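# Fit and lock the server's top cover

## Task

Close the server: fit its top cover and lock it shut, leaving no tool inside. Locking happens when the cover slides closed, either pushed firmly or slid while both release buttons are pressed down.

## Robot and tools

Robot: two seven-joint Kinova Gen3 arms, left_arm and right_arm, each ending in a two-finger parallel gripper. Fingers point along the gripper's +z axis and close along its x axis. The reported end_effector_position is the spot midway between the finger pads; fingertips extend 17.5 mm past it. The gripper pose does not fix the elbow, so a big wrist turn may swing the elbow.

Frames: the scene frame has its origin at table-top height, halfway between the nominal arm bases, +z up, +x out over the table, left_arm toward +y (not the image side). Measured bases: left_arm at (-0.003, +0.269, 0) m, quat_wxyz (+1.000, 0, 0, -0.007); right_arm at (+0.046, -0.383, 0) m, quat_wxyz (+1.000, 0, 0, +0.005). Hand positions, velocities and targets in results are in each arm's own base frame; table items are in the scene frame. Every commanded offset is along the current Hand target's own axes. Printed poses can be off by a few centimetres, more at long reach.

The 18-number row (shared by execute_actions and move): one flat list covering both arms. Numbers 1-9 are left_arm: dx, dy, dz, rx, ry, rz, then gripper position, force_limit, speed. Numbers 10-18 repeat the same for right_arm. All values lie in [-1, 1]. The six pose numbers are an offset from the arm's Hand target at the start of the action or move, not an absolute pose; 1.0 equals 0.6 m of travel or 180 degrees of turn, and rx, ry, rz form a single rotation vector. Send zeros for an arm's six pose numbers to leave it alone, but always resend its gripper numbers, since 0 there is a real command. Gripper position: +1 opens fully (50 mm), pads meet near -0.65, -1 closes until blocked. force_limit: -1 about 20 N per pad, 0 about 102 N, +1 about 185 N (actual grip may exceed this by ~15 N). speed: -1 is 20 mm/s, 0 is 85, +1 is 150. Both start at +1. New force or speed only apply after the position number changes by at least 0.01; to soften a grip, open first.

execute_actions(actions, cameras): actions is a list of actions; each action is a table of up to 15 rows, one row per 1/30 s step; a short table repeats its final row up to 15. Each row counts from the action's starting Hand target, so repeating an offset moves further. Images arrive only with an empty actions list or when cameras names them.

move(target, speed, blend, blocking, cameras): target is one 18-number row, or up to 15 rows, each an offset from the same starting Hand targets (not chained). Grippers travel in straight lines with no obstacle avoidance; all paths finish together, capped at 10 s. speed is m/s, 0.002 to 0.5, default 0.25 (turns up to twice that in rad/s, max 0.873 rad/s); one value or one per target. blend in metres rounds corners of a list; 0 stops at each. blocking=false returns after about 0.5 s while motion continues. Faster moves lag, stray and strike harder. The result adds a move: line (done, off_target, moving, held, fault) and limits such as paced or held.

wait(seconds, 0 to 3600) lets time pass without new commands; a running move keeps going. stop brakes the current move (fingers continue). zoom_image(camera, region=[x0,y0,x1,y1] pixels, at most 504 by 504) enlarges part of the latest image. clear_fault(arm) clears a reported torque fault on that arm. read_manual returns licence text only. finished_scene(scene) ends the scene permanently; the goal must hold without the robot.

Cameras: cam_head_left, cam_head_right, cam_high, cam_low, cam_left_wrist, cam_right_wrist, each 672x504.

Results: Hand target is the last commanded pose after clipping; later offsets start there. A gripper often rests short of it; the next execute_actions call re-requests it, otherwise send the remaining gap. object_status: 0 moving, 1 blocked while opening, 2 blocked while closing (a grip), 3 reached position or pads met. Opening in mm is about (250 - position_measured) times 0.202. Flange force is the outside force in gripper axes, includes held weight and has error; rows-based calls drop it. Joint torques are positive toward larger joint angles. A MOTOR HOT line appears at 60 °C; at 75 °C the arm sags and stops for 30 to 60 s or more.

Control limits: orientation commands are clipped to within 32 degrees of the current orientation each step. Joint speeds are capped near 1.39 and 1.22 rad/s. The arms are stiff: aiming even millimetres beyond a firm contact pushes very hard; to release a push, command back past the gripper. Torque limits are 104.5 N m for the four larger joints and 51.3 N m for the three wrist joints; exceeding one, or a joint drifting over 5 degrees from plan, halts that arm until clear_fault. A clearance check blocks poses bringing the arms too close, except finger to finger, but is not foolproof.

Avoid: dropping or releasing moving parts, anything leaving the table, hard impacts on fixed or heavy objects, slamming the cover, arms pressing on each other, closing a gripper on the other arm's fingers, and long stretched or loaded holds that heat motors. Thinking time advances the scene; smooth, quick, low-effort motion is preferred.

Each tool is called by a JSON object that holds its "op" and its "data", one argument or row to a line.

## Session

{"op": "execute_actions", "data": {
  "actions": []
}}

{"op": "zoom_image", "data": {
  "camera": "cam_high",
  "region": [170, 100, 430, 360]
}}

{"op": "zoom_image", "data": {
  "camera": "cam_head_left",
  "region": [250, 180, 520, 420]
}}

{"op": "zoom_image", "data": {
  "camera": "cam_low",
  "region": [90, 270, 490, 410]
}}

Scene clock: 0.00 s.
left_arm: end_effector_position=(+0.8705, +0.1482, +0.3252) position_measured=3 object_status=3 end_effector_quat_wxyz=(+0.070, +0.611, +0.631, +0.473) | right_arm: end_effector_position=(+0.3767, +0.1905, +0.1917) position_measured=3 object_status=3 end_effector_quat_wxyz=(-0.413, +0.221, +0.882, -0.057)
Joint positions: left_arm=[0.082 0.939 -0.271 0.734 -0.525 0.715 1.881] | right_arm=[-0.208 0.997 -0.222 0.926 -0.216 1.997 2.235]
Joint velocities: within noise
Joint torques (N m): no reading
Flange force (N): no reading
Hand target: left_arm +0.8705, +0.1482, +0.3252; +0.070, +0.611, +0.631, +0.473 | right_arm +0.3767, +0.1905, +0.1917; -0.413, +0.221, +0.882, -0.057
Tool commands: left_gripper/position=+1.0 left_gripper/force_limit=+1.0 left_gripper/speed=+1.0 right_gripper/position=+1.0 right_gripper/force_limit=+1.0 right_gripper/speed=+1.0

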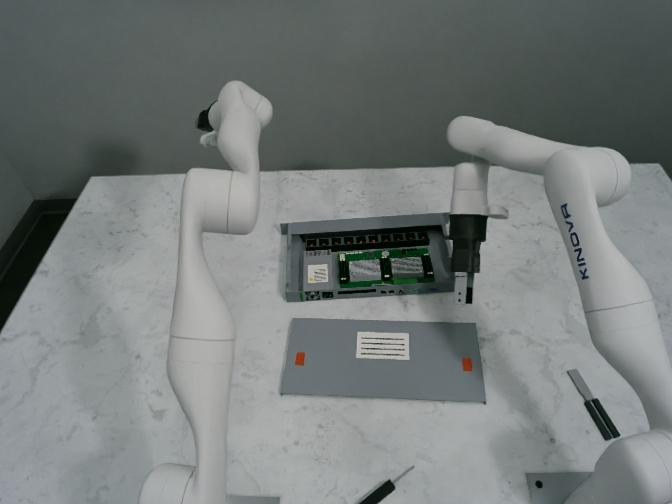

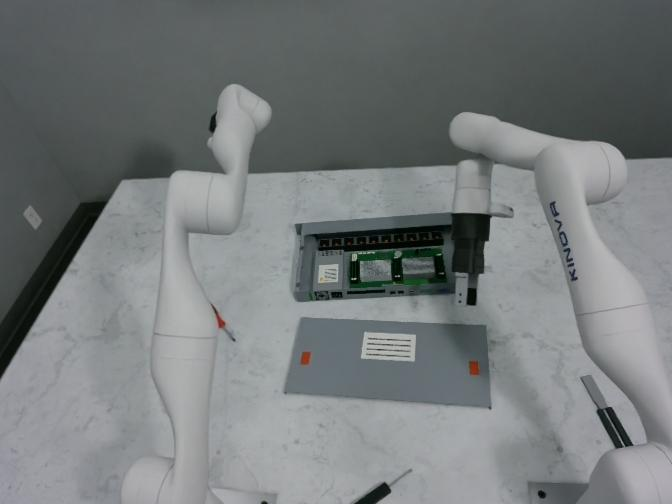

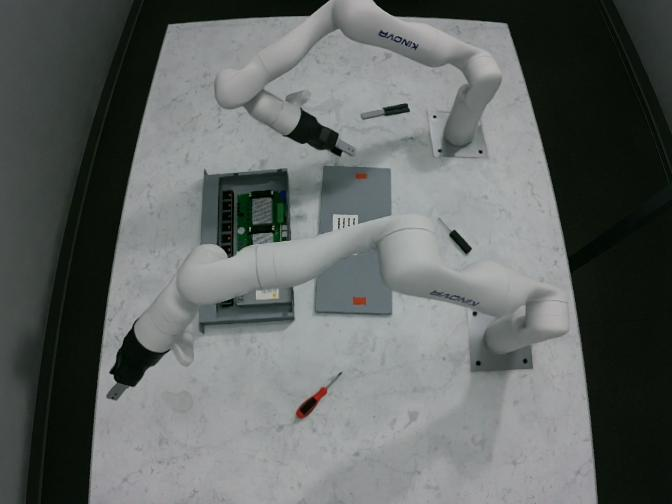

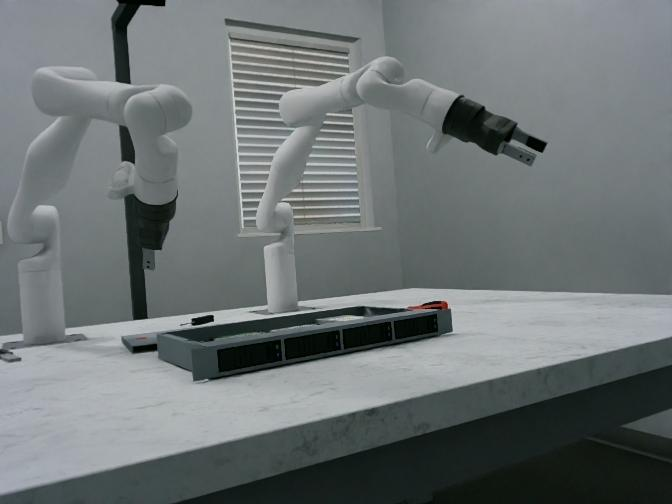

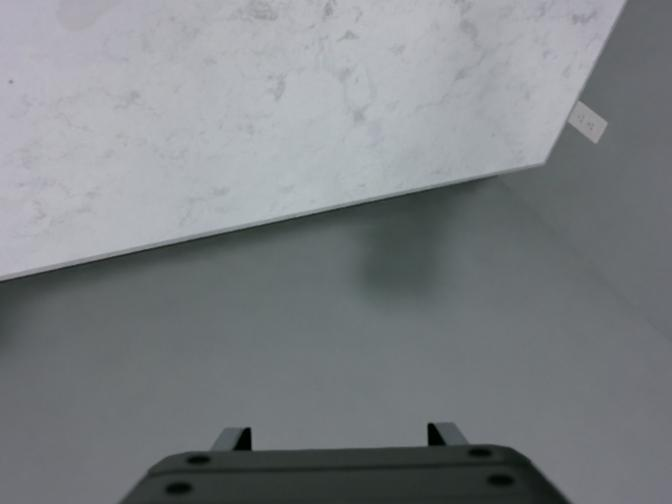

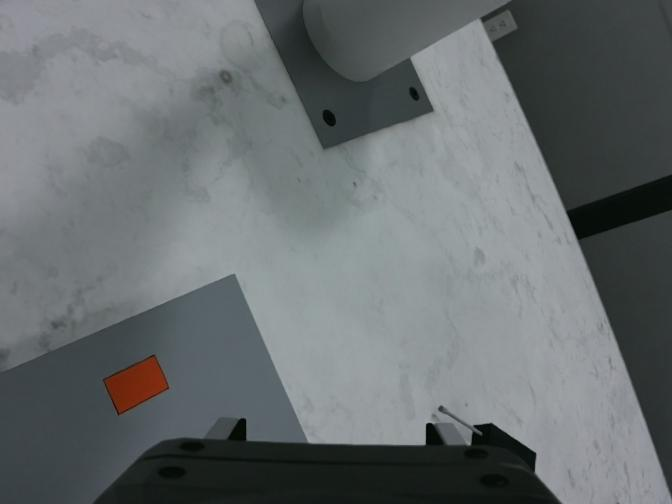

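Scaled by 1.938.

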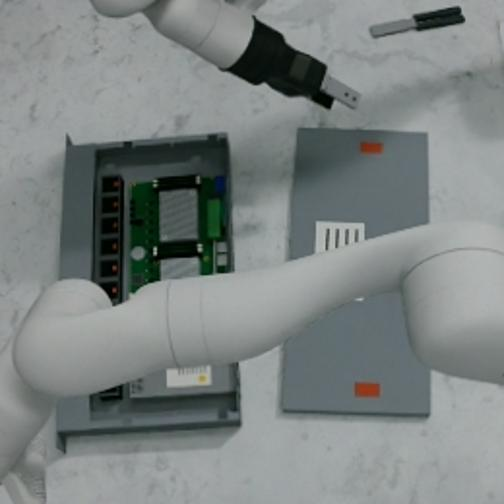

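Scaled by 1.867.

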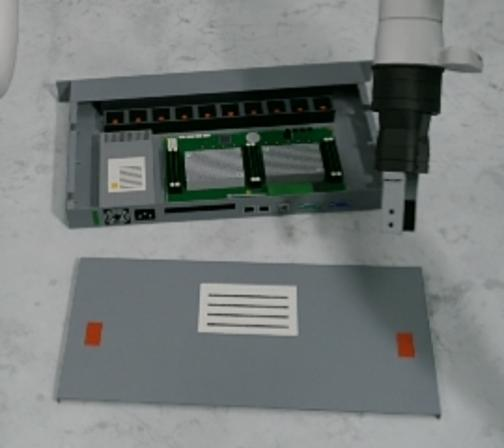

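Scaled by 1.260.

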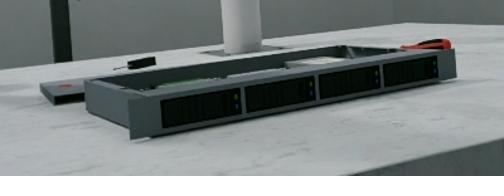

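{"op": "move", "data": {
  "target": [0,0,0,0,0,0,1,1,1,-0.0085,0.283,-0.2035,-0.0378,-0.2735,-0.1463,1,1,1],
  "cameras": ["cam_right_wrist","cam_high"]
}}

{"op": "zoom_image", "data": {
  "camera": "cam_right_wrist",
  "region": [168, 60, 672, 450]
}}

Scene clock: 40.70 s.
left_arm: end_effector_position=(+0.8705, +0.1482, +0.3252) position_measured=3 object_status=3 end_effector_quat_wxyz=(+0.070, +0.611, +0.631, +0.473) | right_arm: end_effector_position=(+0.5297, +0.3305, +0.2196) position_measured=3 object_status=3 end_effector_quat_wxyz=(-0.001, +0.000, +1.000, +0.000)
Joint positions: left_arm=[0.082 0.939 -0.271 0.734 -0.525 0.715 1.881] | right_arm=[-0.525 0.835 -0.202 0.793 0.149 1.526 2.473]
Joint torques (N m): left_arm=[-0.48 -28.48 -1.26 -10.48 -1.56 -1.74 -0.33] | right_arm=[-1.09 -24.61 -1.75 -10.8 0.26 -0.21 -0.13]
Flange force (N): left_arm=[-3.2 4.5 2.3] | right_arm=[7.3 -6.8 3.2]
Hand target: left_arm +0.8705, +0.1482, +0.3252; +0.070, +0.611, +0.631, +0.473 | right_arm +0.5297, +0.3305, +0.2196; -0.001, +0.000, +1.000, +0.000
Off the commanded pose: left_arm 0.000 m, 0 deg | right_arm 0.000 m, 0 deg.
move: done
Images, in order (width x height): cam_high 672x504, cam_right_wrist 672x504.

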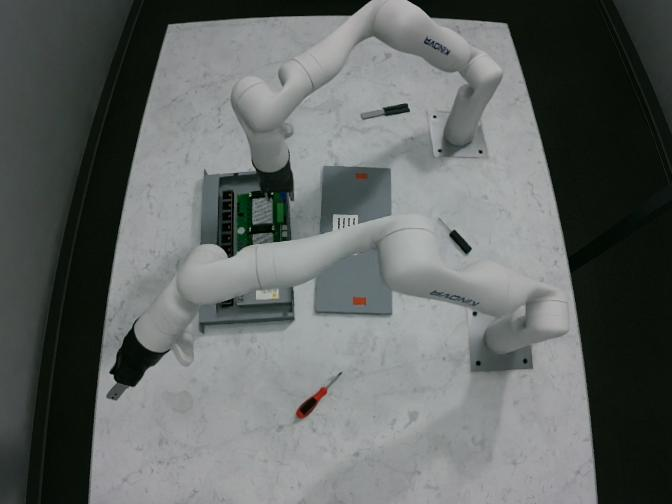

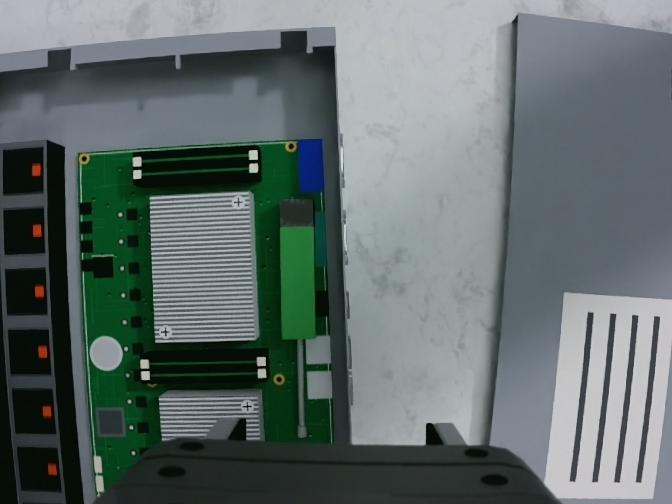

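Scaled by 1.000.

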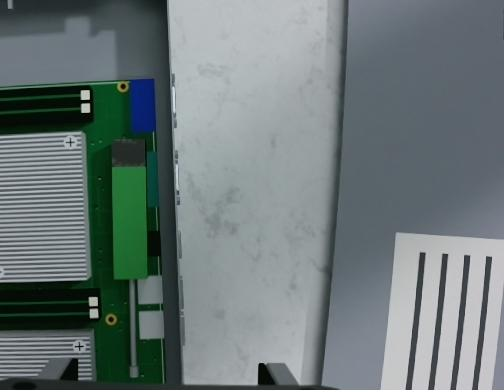

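{"op": "move", "data": {
  "target": [
    [0,0,0,0,0,0,1,1,1,-0.0313,0.0105,0.24,0,0,0,-0.1,1,1],
    [0,0,0,0,0,0,1,1,1,-0.0313,0.0105,0.29,0,0,0,-0.1,1,1]
  ],
  "speed": [0.2,0.05],
  "cameras": ["cam_right_wrist","cam_head_left"]
}}

{"op": "zoom_image", "data": {
  "camera": "cam_head_left",
  "region": [330, 220, 470, 310]
}}

Scene clock: 73.03 s.
left_arm: end_effector_position=(+0.8705, +0.1482, +0.3252) position_measured=3 object_status=3 end_effector_quat_wxyz=(+0.070, +0.611, +0.631, +0.473) | right_arm: end_effector_position=(+0.5482, +0.3367, +0.0456) position_measured=167 object_status=3 end_effector_quat_wxyz=(-0.001, +0.000, +1.000, +0.000)
Joint positions: left_arm=[0.082 0.939 -0.271 0.734 -0.525 0.715 1.881] | right_arm=[-0.511 1.02 -0.193 0.979 0.179 1.159 2.456]
Joint torques (N m): left_arm=[-0.42 -28.52 -1.26 -10.5 -1.58 -1.75 -0.33] | right_arm=[-1.09 -26.23 -1.95 -9.94 0.23 -0.22 -0.12]
Flange force (N): left_arm=[-3.1 4.5 2.4] | right_arm=[5.8 -5.6 0.5]
Hand target: left_arm +0.8705, +0.1482, +0.3252; +0.070, +0.611, +0.631, +0.473 | right_arm +0.5482, +0.3367, +0.0455; -0.001, +0.000, +1.000, +0.000
Off the commanded pose: left_arm 0.000 m, 0 deg | right_arm 0.000 m, 0 deg.
move: done
Images, in order (width x height): cam_head_left 672x504, cam_right_wrist 672x504.

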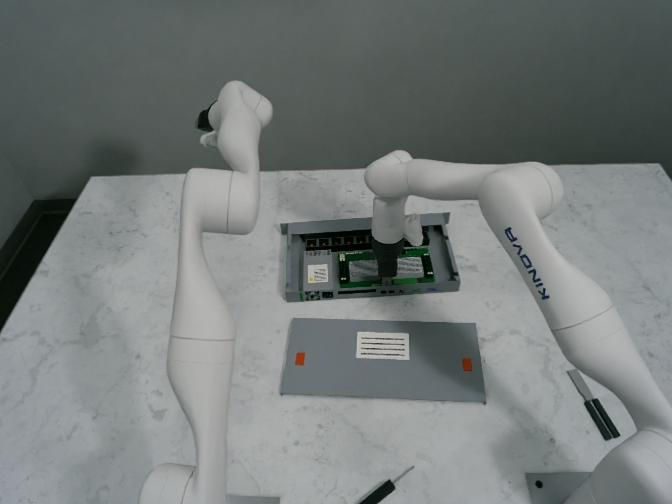

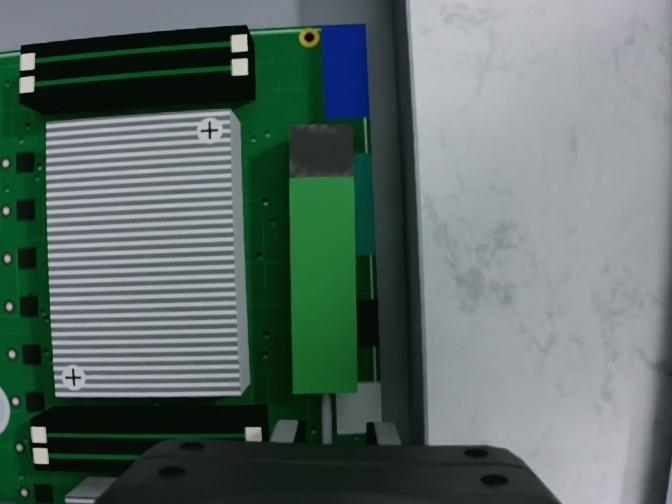

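Scaled by 3.600.

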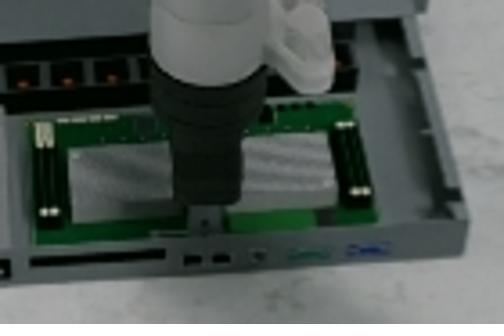

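{"op": "move", "data": {
  "target": [
    [0,0,0,0,0,0,1,1,1,-0.0045,0,0.023,0,0,0,-0.1,1,1]
  ],
  "speed": 0.025
}}

{"op": "move", "data": {
  "target": [
    [0,0,0,0,0,0,1,1,1,0,0,0.0025,0,0,0,-0.1,1,1],
    [0,0,0,0,0,0,1,1,1,0,0,0.0025,0,0,0,-1,-0.8,-0.5]
  ],
  "speed": 0.02,
  "cameras": ["cam_right_wrist"]
}}

Scene clock: 82.03 s.
left_arm: end_effector_position=(+0.8705, +0.1482, +0.3252) position_measured=3 object_status=3 end_effector_quat_wxyz=(+0.070, +0.611, +0.631, +0.473) | right_arm: end_effector_position=(+0.5509, +0.3367, +0.0318) position_measured=167 object_status=3 end_effector_quat_wxyz=(-0.001, +0.000, +1.000, +0.000)
Joint positions: left_arm=[0.082 0.939 -0.271 0.734 -0.525 0.715 1.881] | right_arm=[-0.51 1.043 -0.192 0.976 0.182 1.139 2.457]
Joint torques (N m): left_arm=[-0.41 -28.52 -1.22 -10.46 -1.56 -1.68 -0.28] | right_arm=[-1.09 -26.15 -2.01 -9.82 0.21 -0.07 -0.13]
Flange force (N): left_arm=[-3.1 4.6 2.5] | right_arm=[6.6 -6.1 0.3]
Hand target: left_arm +0.8705, +0.1482, +0.3252; +0.070, +0.611, +0.631, +0.473 | right_arm +0.5509, +0.3367, +0.0317; -0.001, +0.000, +1.000, +0.000
Off the commanded pose: left_arm 0.000 m, 0 deg | right_arm 0.000 m, 0 deg.
move: done

Scene clock: 83.03 s.
left_arm: end_effector_position=(+0.8705, +0.1482, +0.3252) position_measured=3 object_status=3 end_effector_quat_wxyz=(+0.070, +0.611, +0.631, +0.473) | right_arm: end_effector_position=(+0.5509, +0.3367, +0.0302) position_measured=239 object_status=2 end_effector_quat_wxyz=(-0.001, +0.000, +1.000, +0.000)
Joint positions: left_arm=[0.082 0.939 -0.271 0.734 -0.525 0.715 1.881] | right_arm=[-0.51 1.045 -0.192 0.977 0.182 1.136 2.457]
Joint torques (N m): left_arm=[-0.36 -28.54 -1.23 -10.5 -1.6 -1.69 -0.31] | right_arm=[-1.02 -26.11 -1.95 -9.76 0.25 -0.15 -0.11]
Flange force (N): left_arm=[-3.0 4.5 2.5] | right_arm=[6.3 -5.8 0.0]
Hand target: left_arm +0.8705, +0.1482, +0.3252; +0.070, +0.611, +0.631, +0.473 | right_arm +0.5509, +0.3367, +0.0302; -0.001, +0.000, +1.000, +0.000
Off the commanded pose: left_arm 0.000 m, 0 deg | right_arm 0.000 m, 0 deg.
move: done

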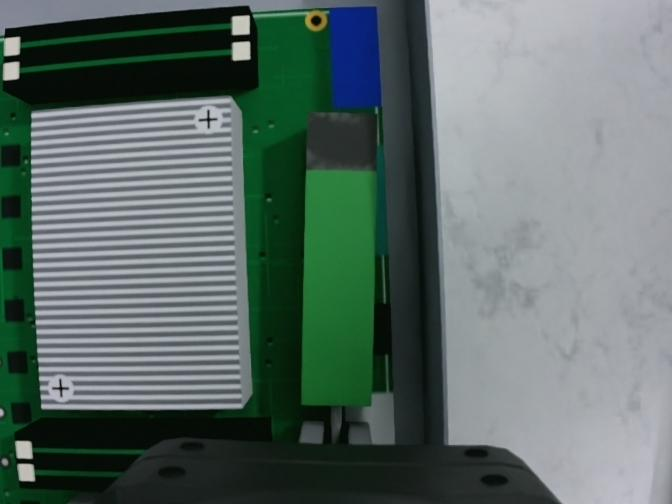

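{"op": "move", "data": {
  "target": [
    [0,0,0,0,0,0,1,1,1,0,0,0,0,0,0,-0.98,0,-0.5],
    [0,0,0,0,0,0,1,1,1,0,0,-0.25,0,0,0,-0.98,0,-0.5],
    [-0.348,-0.349,-0.860,0.255,-0.189,0.0094,1,1,1,-0.0167,-0.645,-0.2,0,0,0,-0.98,0,-0.5]
  ],
  "speed": [0.1,0.15,0.25],
  "blend": [0,0.03,0],
  "cameras": ["all"]
}}

Scene clock: 98.17 s.
left_arm: end_effector_position=(+0.4304, -0.2502, +0.3600) position_measured=3 object_status=3 end_effector_quat_wxyz=(+0.000, +0.707, +0.708, +0.000) | right_arm: end_effector_position=(+0.5611, -0.0502, +0.1504) position_measured=245 object_status=2 end_effector_quat_wxyz=(-0.001, +0.000, +1.000, +0.000)
Joint positions: left_arm=[0.452 0.453 0.046 1.03 -0.021 1.659 2.064] | right_arm=[0.149 0.715 -0.197 1.258 0.14 1.183 3.088]
Joint torques (N m): left_arm=[-0.2 -18.4 1.62 -8.37 0.02 0.06 -0.58] | right_arm=[-1.18 -22.21 -1.95 -10.14 0.25 -0.14 -0.1]
Flange force (N): left_arm=[-3.2 3.1 -3.5] | right_arm=[6.7 -1.6 1.6]
Hand target: left_arm +0.4303, -0.2503, +0.3600; +0.000, +0.707, +0.708, +0.000 | right_arm +0.5611, -0.0502, +0.1504; -0.001, +0.000, +1.000, +0.000
Off the commanded pose: left_arm 0.000 m, 0 deg | right_arm 0.000 m, 0 deg.
move: done

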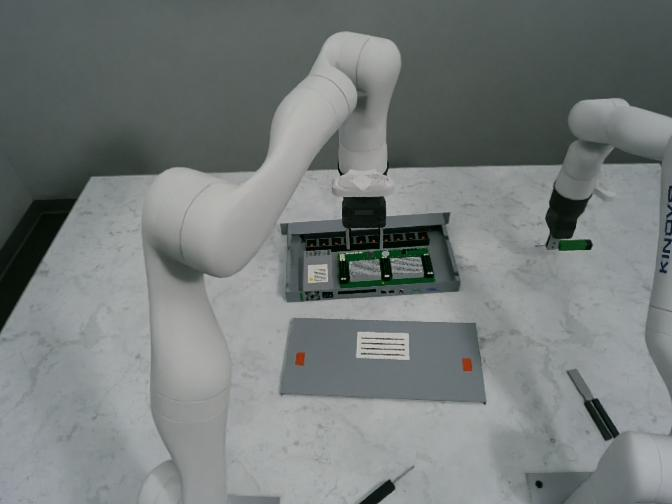

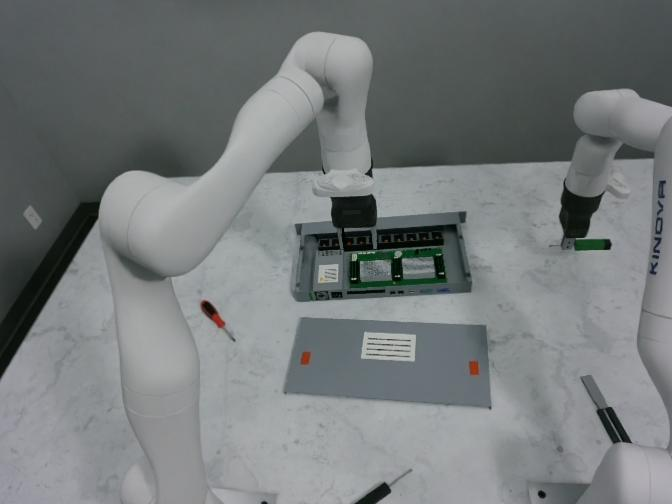

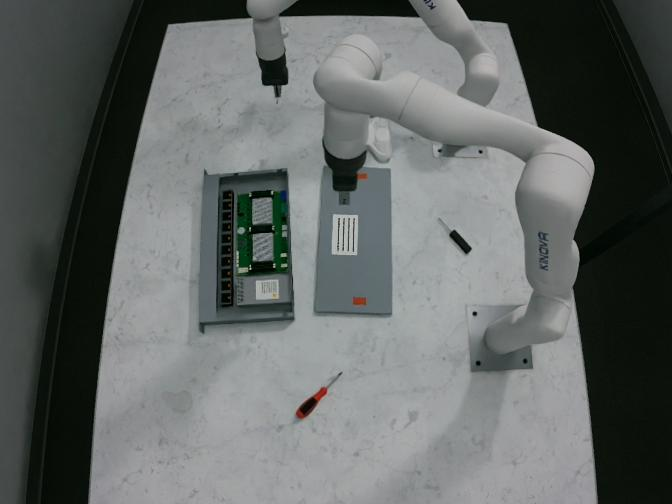

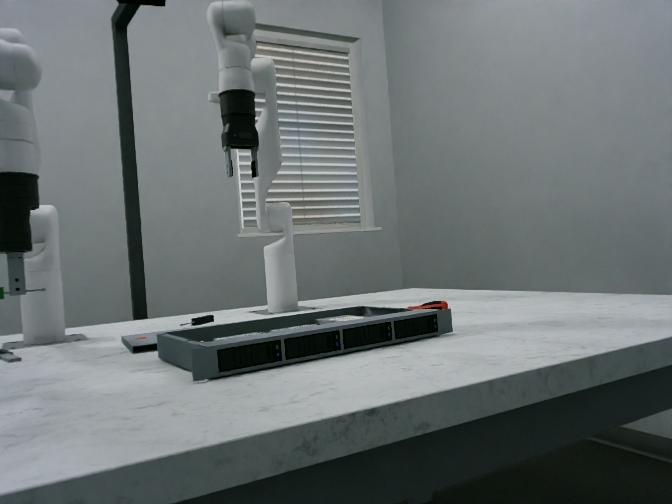

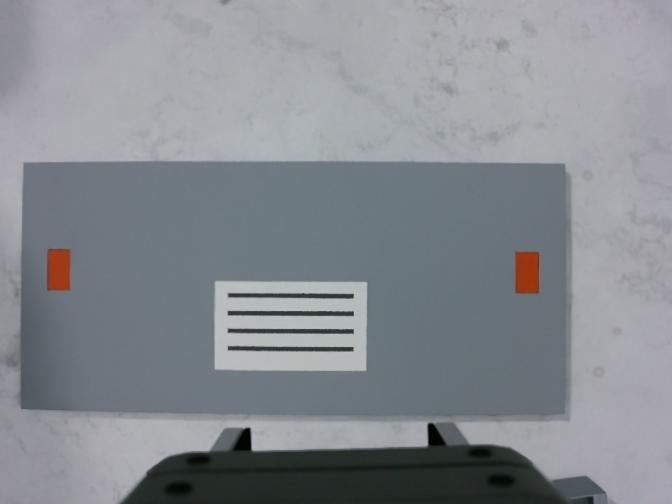

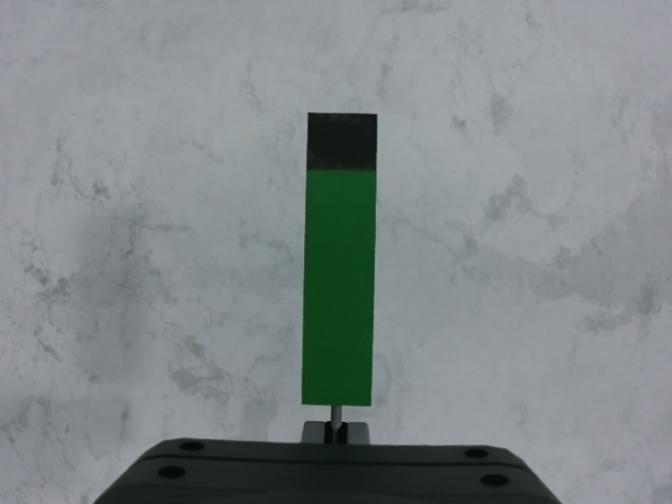

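{"op": "move", "data": {
  "target": [
    [-0.0547,-0.314,0.2,-0.2521,0.2506,0.4548,0.14,1,1,0,0,0.2125,0,0,0,-0.98,0,-0.5],
    [-0.0547,-0.314,0.2,-0.2521,0.2506,0.4548,0.14,1,1,0,0,0.2125,0,0,0,-0.1,0,-0.8],
    [-0.0547,-0.314,0.548,-0.2521,0.2506,0.4548,0.14,1,1,0,0,-0.12,0,0,0,-0.1,0,-0.8]
  ],
  "speed": [0.2,0.1,0.12],
  "cameras": ["all"]
}}

Scene clock: 143.07 s.
left_arm: end_effector_position=(+0.2418, -0.2830, +0.0313) position_measured=132 object_status=3 end_effector_quat_wxyz=(+0.001, +0.875, -0.003, +0.485) | right_arm: end_effector_position=(+0.5612, -0.0502, +0.2224) position_measured=167 object_status=3 end_effector_quat_wxyz=(-0.001, +0.000, +1.000, +0.000)
Joint positions: left_arm=[1.457 1.022 0.215 2.374 -1.671 1.208 3.401] | right_arm=[0.144 0.66 -0.199 1.121 0.125 1.373 3.103]
Joint torques (N m): left_arm=[-0.45 -15.45 0.39 2.98 0.78 3.06 -0.24] | right_arm=[-1.01 -21.75 -1.86 -10.59 0.21 -0.05 -0.13]
Flange force (N): left_arm=[-1.3 0.8 1.8] | right_arm=[7.2 -1.4 2.7]
Hand target: left_arm +0.2418, -0.2830, +0.0313; +0.001, +0.875, -0.003, +0.485 | right_arm +0.5612, -0.0502, +0.2224; -0.001, +0.000, +1.000, +0.000
Off the commanded pose: left_arm 0.000 m, 0 deg | right_arm 0.000 m, 0 deg.
move: done

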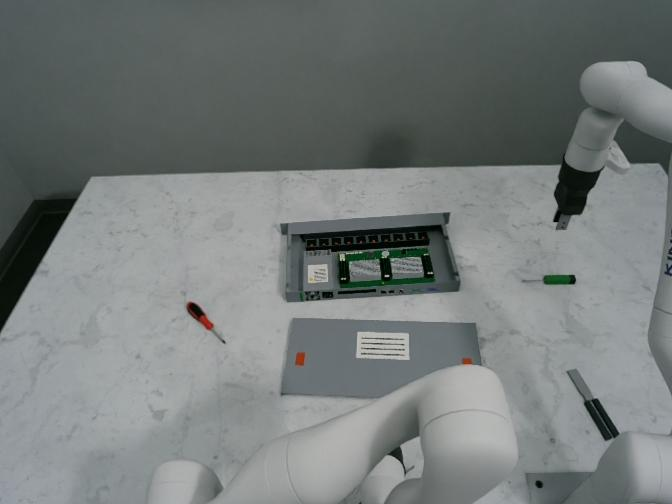

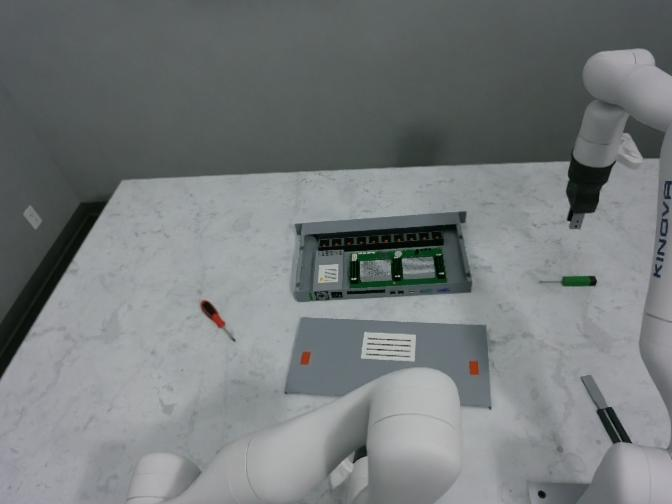

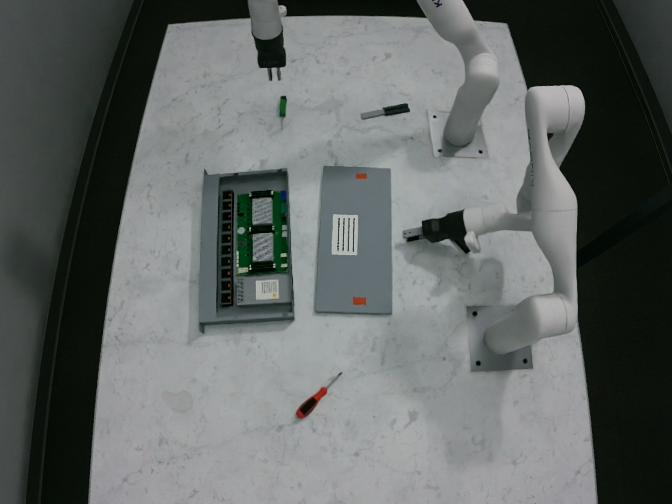

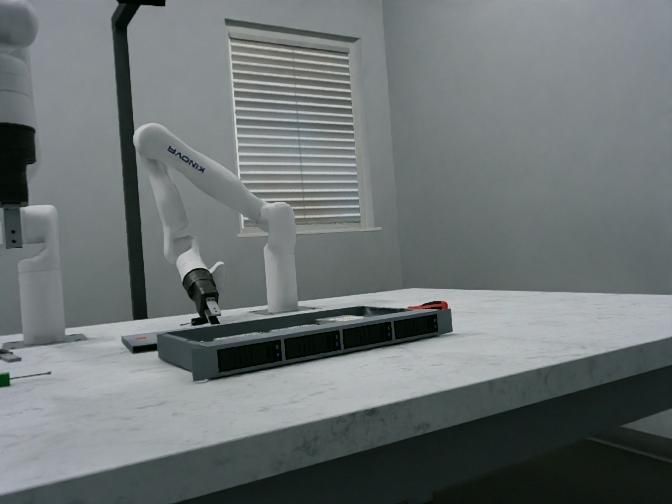

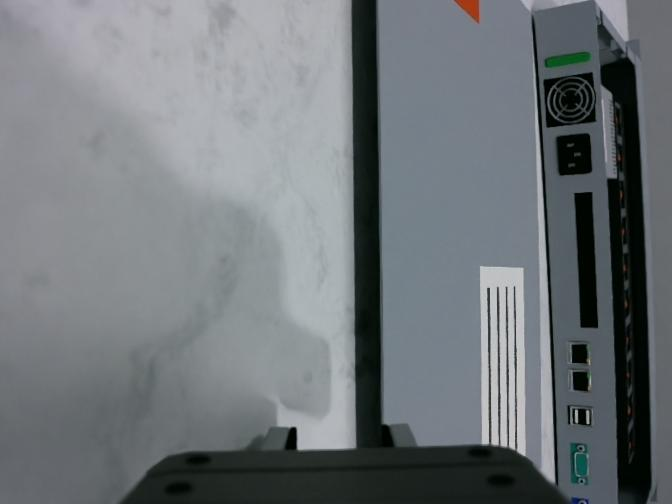

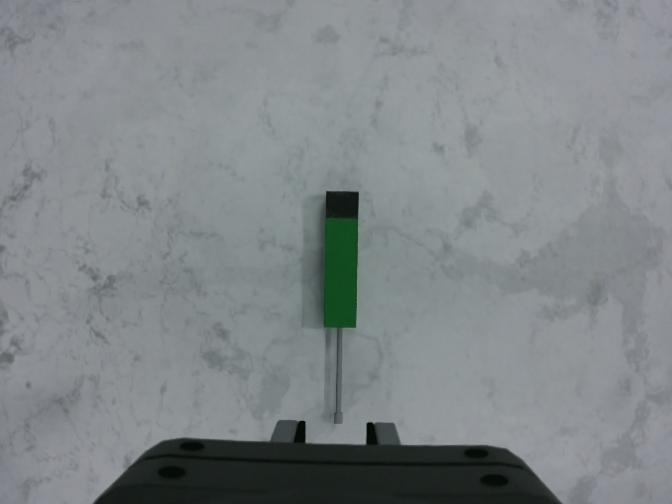

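{"op": "move", "data": {
  "target": [
    [-0.0035,0,0.0022,0,0,0,0.14,1,1,0,0,0,0,0,0,-0.1,0,-0.8],
    [0.0333,0,0.0611,0,0,0,0.14,1,1,0,0,0,0,0,0,-0.1,0,-0.8]
  ],
  "speed": 0.04,
  "cameras": ["cam_left_wrist"]
}}

Scene clock: 157.57 s.
left_arm: end_effector_position=(+0.2835, -0.2832, +0.0288) position_measured=132 object_status=3 end_effector_quat_wxyz=(+0.001, +0.875, -0.003, +0.485) | right_arm: end_effector_position=(+0.5612, -0.0502, +0.2224) position_measured=167 object_status=3 end_effector_quat_wxyz=(-0.001, +0.000, +1.000, +0.000)
Joint positions: left_arm=[1.356 1.022 0.153 2.378 -1.808 1.188 3.391] | right_arm=[0.144 0.66 -0.199 1.121 0.125 1.373 3.103]
Joint torques (N m): left_arm=[-0.45 -15.63 0.16 2.79 0.81 3.11 -0.31] | right_arm=[-1.09 -21.73 -1.89 -10.65 0.21 -0.13 -0.13]
Flange force (N): left_arm=[-0.7 0.9 1.9] | right_arm=[7.4 -1.5 2.6]
Hand target: left_arm +0.2835, -0.2832, +0.0288; +0.001, +0.875, -0.003, +0.485 | right_arm +0.5612, -0.0502, +0.2224; -0.001, +0.000, +1.000, +0.000
Off the commanded pose: left_arm 0.000 m, 0 deg | right_arm 0.000 m, 0 deg.
move: done

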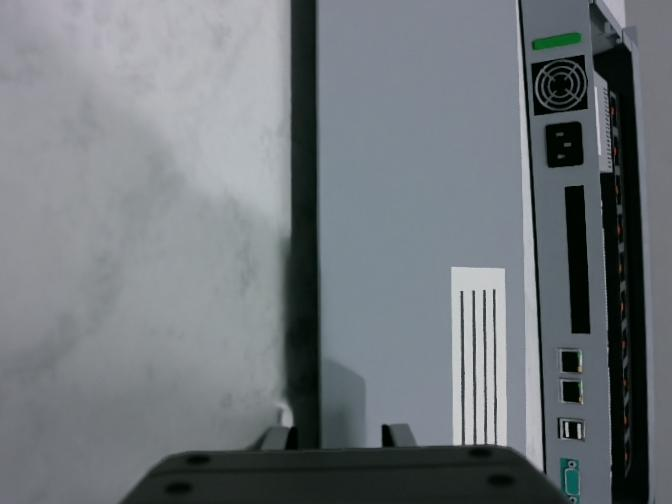

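{"op": "move", "data": {
  "target": [
    [0.0071,0,0.0113,0,0,0,0.14,1,1,0,0,0,0,0,0,-0.1,0,-0.8],
    [0.0071,0,0.0113,0,0,0,-1,-0.8,-1,0,0,0,0,0,0,-0.1,0,-0.8]
  ],
  "speed": 0.03,
  "cameras": ["cam_left_wrist"]
}}

Scene clock: 167.57 s.
left_arm: end_effector_position=(+0.2916, -0.2833, +0.0288) position_measured=222 object_status=2 end_effector_quat_wxyz=(+0.001, +0.875, -0.003, +0.485) | right_arm: end_effector_position=(+0.5612, -0.0502, +0.2224) position_measured=167 object_status=3 end_effector_quat_wxyz=(-0.001, +0.000, +1.000, +0.000)
Joint positions: left_arm=[1.336 1.02 0.142 2.377 -1.834 1.184 3.387] | right_arm=[0.144 0.66 -0.199 1.121 0.125 1.373 3.103]
Joint torques (N m): left_arm=[-0.99 -16.59 -0.66 2.51 0.88 3.6 -0.19] | right_arm=[-1.12 -21.72 -1.81 -10.64 0.25 -0.21 -0.13]
Flange force (N): left_arm=[-3.4 0.8 1.3] | right_arm=[7.2 -1.6 2.3]
Hand target: left_arm +0.2915, -0.2833, +0.0288; +0.001, +0.875, -0.003, +0.485 | right_arm +0.5612, -0.0502, +0.2224; -0.001, +0.000, +1.000, +0.000
Off the commanded pose: left_arm 0.000 m, 0 deg | right_arm 0.000 m, 0 deg.
move: done

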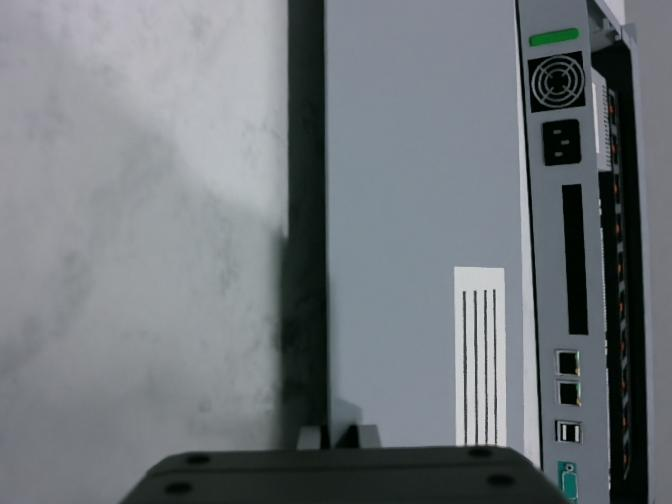

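{"op": "move", "data": {
  "target": [
    [0.0715,0,-0.0333,0,0,0,-1,-0.8,-1,0,0,0,0,0,0,-0.1,0,-0.8],
    [0.1428,0,-0.048,0,0,0,-1,-0.8,-1,0,0,0,0,0,0,-0.1,0,-0.8],
    [0.1428,0,-0.048,0,0,0,-0.98,0.8,-1,0,0,0,0,0,0,-0.1,0,-0.8]
  ],
  "speed": 0.07,
  "blend": [0.01,0,0]
}}

{"op": "move", "data": {
  "target": [
    [0.1413,0,-0.0883,0,0,0,-0.98,0.8,-1,0,0,0,0,0,0,-0.1,0,-0.8],
    [0.1413,0,-0.0883,0.0344,0.1664,-0.0106,-0.98,0.8,-1,0,0,0,0,0,0,-0.1,0,-0.8],
    [0.2104,-0.0247,0.3263,0.0344,0.1664,-0.0106,-0.98,0.8,-1,0.0085,0.408,-0.037,0,0,0,-0.1,0,-0.8]
  ],
  "speed": [0.08,0.12,0.12],
  "blend": [0.02,0.02,0],
  "cameras": ["all"]
}}

{"op": "zoom_image", "data": {
  "camera": "cam_low",
  "region": [110, 250, 470, 400]
}}

{"op": "zoom_image", "data": {
  "camera": "cam_head_left",
  "region": [260, 190, 490, 310]
}}

Scene clock: 218.80 s.
left_arm: end_effector_position=(+0.3125, -0.2835, +0.1167) position_measured=254 object_status=3 end_effector_quat_wxyz=(+0.001, +0.875, -0.003, +0.485) | right_arm: end_effector_position=(+0.5612, -0.0502, +0.2224) position_measured=167 object_status=3 end_effector_quat_wxyz=(-0.001, +0.000, +1.000, +0.000)
Joint positions: left_arm=[1.261 0.711 0.15 2.407 -1.746 1.102 3.087] | right_arm=[0.144 0.66 -0.199 1.121 0.125 1.373 3.103]
Joint torques (N m): left_arm=[-0.14 -15.44 0.83 -0.35 0.11 3.02 0.24] | right_arm=[-1.07 -21.67 -1.81 -10.68 0.24 -0.18 -0.15]
Flange force (N): left_arm=[-1.3 1.5 4.1] | right_arm=[7.6 -1.5 2.4]
Hand target: left_arm +0.3125, -0.2835, +0.1167; +0.001, +0.875, -0.003, +0.485 | right_arm +0.5612, -0.0502, +0.2224; -0.001, +0.000, +1.000, +0.000
Off the commanded pose: left_arm 0.000 m, 0 deg | right_arm 0.000 m, 0 deg.
move: done

Scene clock: 224.83 s.
left_arm: end_effector_position=(+0.5455, -0.2699, +0.1200) position_measured=254 object_status=3 end_effector_quat_wxyz=(-0.037, +0.718, +0.038, +0.694) | right_arm: end_effector_position=(+0.5561, +0.1946, +0.2445) position_measured=167 object_status=3 end_effector_quat_wxyz=(-0.001, +0.000, +1.000, +0.000)
Joint positions: left_arm=[1.057 1.189 -0.222 2.005 -2.082 1.375 3.279] | right_arm=[-0.287 0.722 -0.215 0.935 0.142 1.498 2.682]
Joint torques (N m): left_arm=[-0.36 -24.3 -6.14 -1.22 1.07 7.19 -0.35] | right_arm=[-1.07 -23.09 -1.82 -10.7 0.23 -0.08 -0.08]
Flange force (N): left_arm=[-9.1 2.3 3.8] | right_arm=[6.5 -4.4 3.3]
Hand target: left_arm +0.5455, -0.2699, +0.1200; -0.037, +0.718, +0.038, +0.694 | right_arm +0.5561, +0.1946, +0.2445; -0.001, +0.000, +1.000, +0.000
Off the commanded pose: left_arm 0.000 m, 0 deg | right_arm 0.000 m, 0 deg.
move: done

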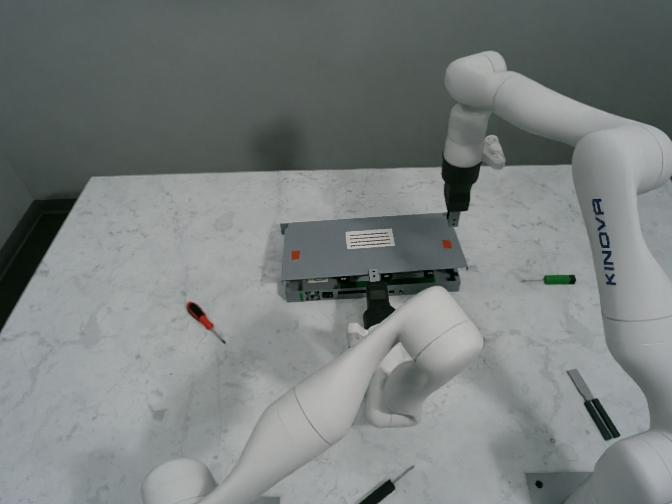

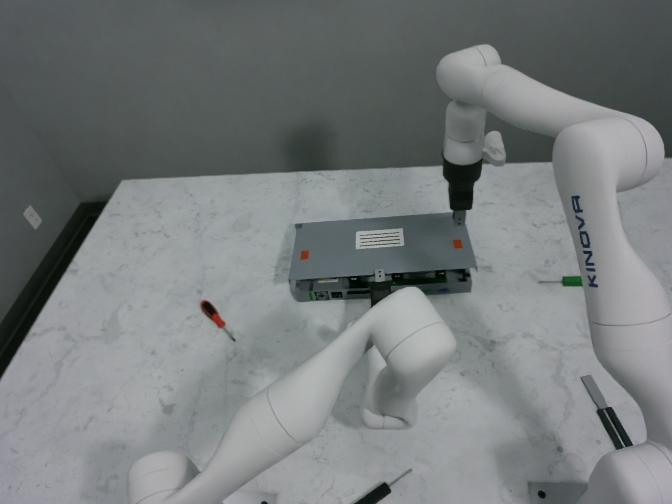

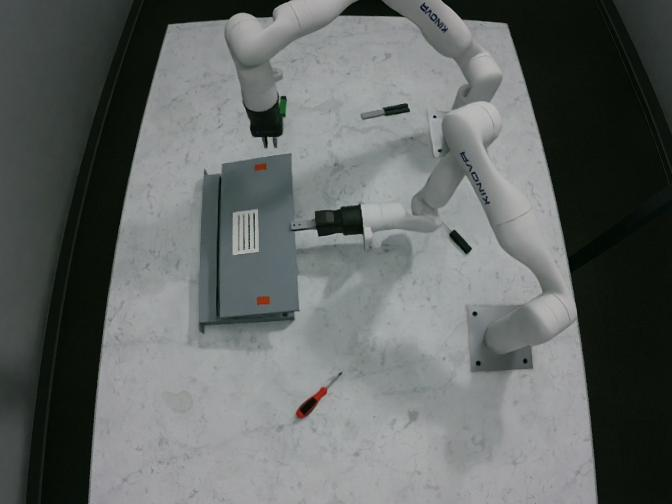

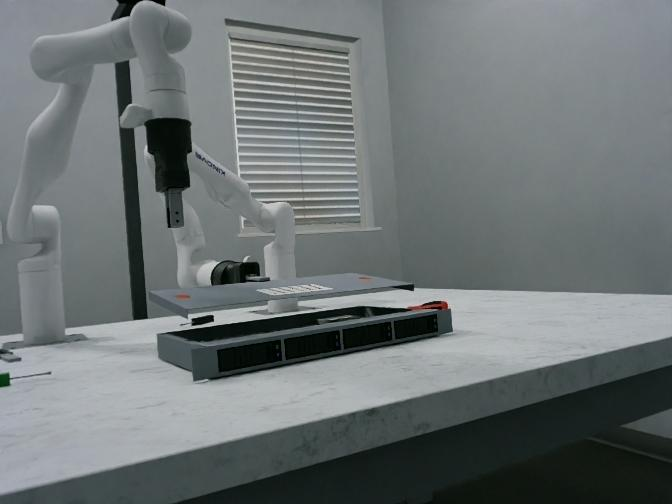

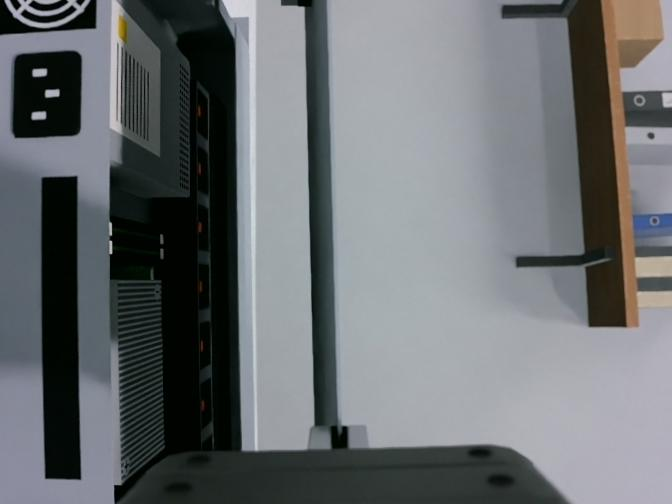

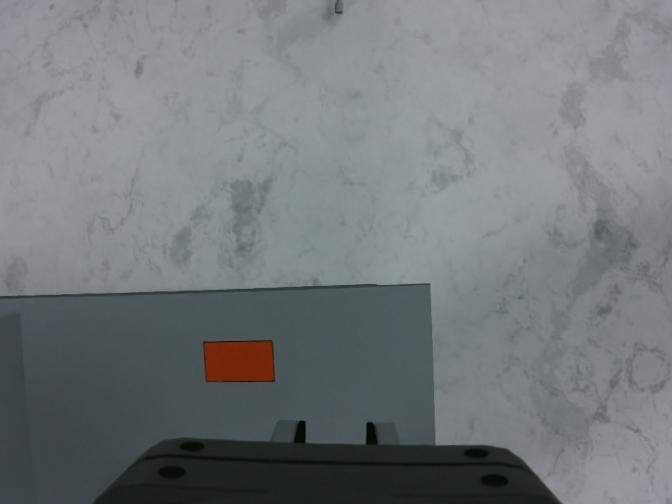

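Scaled by 1.400.

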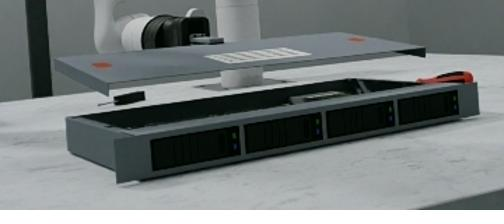

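Scaled by 2.191.

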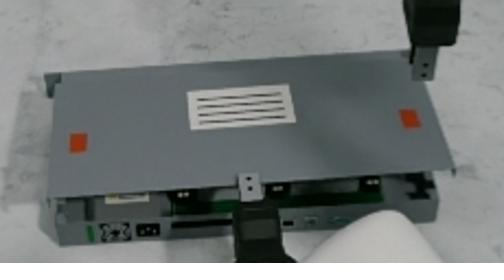

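{"op": "move", "data": {
  "target": [-0.07,0,0.0024,0.0028,0,0,-0.98,0.8,-1,0,0,0,0,0,0,-0.1,0,-0.8],
  "speed": 0.08,
  "cameras": ["cam_low","cam_head_left","cam_right_wrist"]
}}

{"op": "zoom_image", "data": {
  "camera": "cam_low",
  "region": [130, 270, 470, 390]
}}

{"op": "zoom_image", "data": {
  "camera": "cam_head_left",
  "region": [260, 190, 490, 310]
}}

{"op": "zoom_image", "data": {
  "camera": "cam_right_wrist",
  "region": [0, 230, 440, 440]
}}

Scene clock: 262.23 s.
left_arm: end_effector_position=(+0.5455, -0.2699, +0.0780) position_measured=254 object_status=3 end_effector_quat_wxyz=(-0.040, +0.718, +0.041, +0.693) | right_arm: end_effector_position=(+0.5561, +0.1946, +0.2445) position_measured=167 object_status=3 end_effector_quat_wxyz=(-0.001, +0.000, +1.000, +0.000)
Joint positions: left_arm=[1.054 1.296 -0.208 1.937 -2.056 1.396 3.308] | right_arm=[-0.287 0.722 -0.215 0.935 0.142 1.498 2.682]
Joint torques (N m): left_arm=[-2.04 -24.3 -6.65 -2.12 0.69 6.31 -0.31] | right_arm=[-1.06 -22.88 -1.87 -10.8 0.23 -0.14 -0.14]
Flange force (N): left_arm=[-6.9 -0.4 -3.7] | right_arm=[7.4 -4.8 3.3]
Hand target: left_arm +0.5455, -0.2699, +0.0780; -0.040, +0.718, +0.041, +0.693 | right_arm +0.5561, +0.1946, +0.2445; -0.001, +0.000, +1.000, +0.000
Off the commanded pose: left_arm 0.000 m, 0 deg | right_arm 0.000 m, 0 deg.
move: done
Images, in order (width x height): cam_head_left 672x504, cam_low 672x504, cam_right_wrist 672x504.

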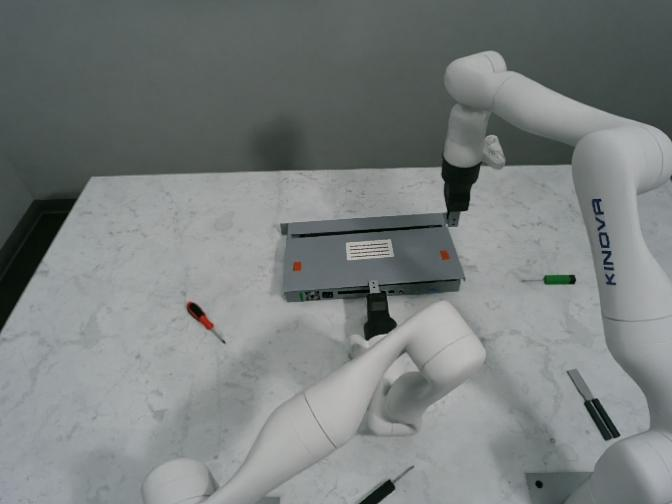

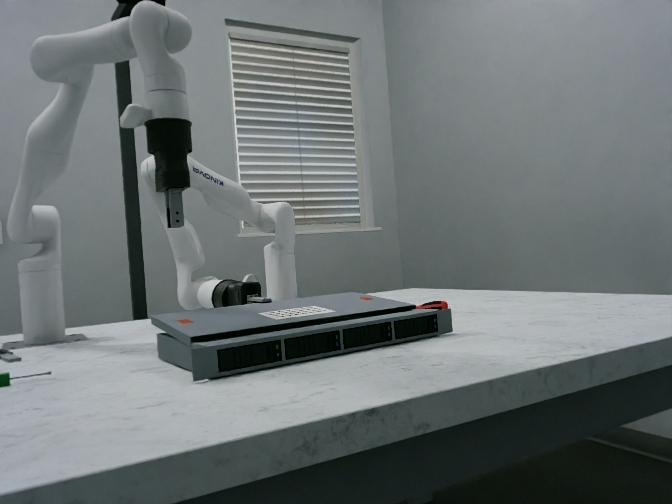

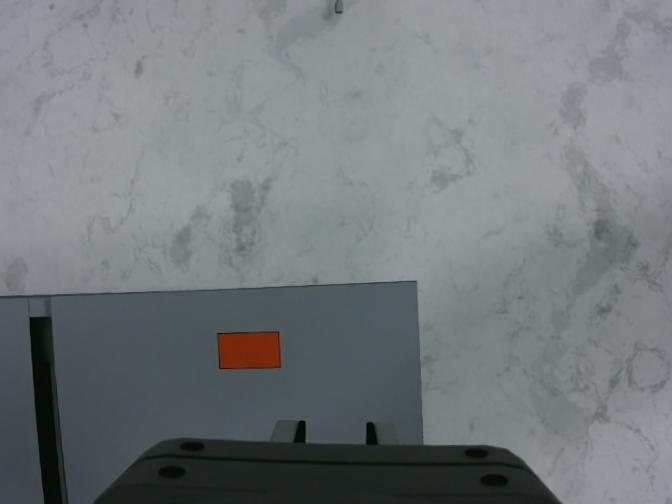

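Scaled by 1.482.

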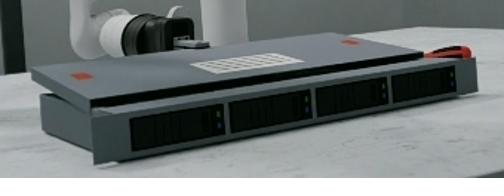

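Scaled by 2.191.

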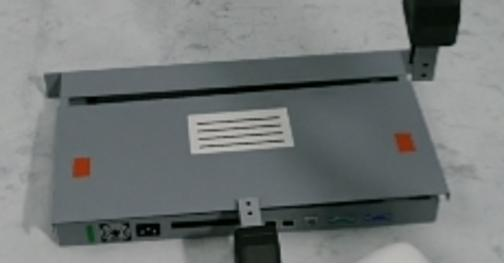

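Scaled by 1.145.

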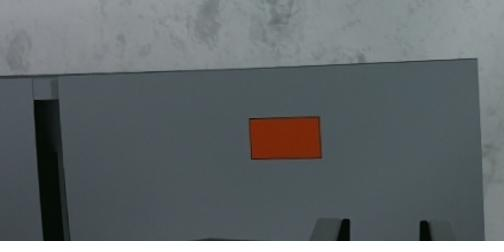

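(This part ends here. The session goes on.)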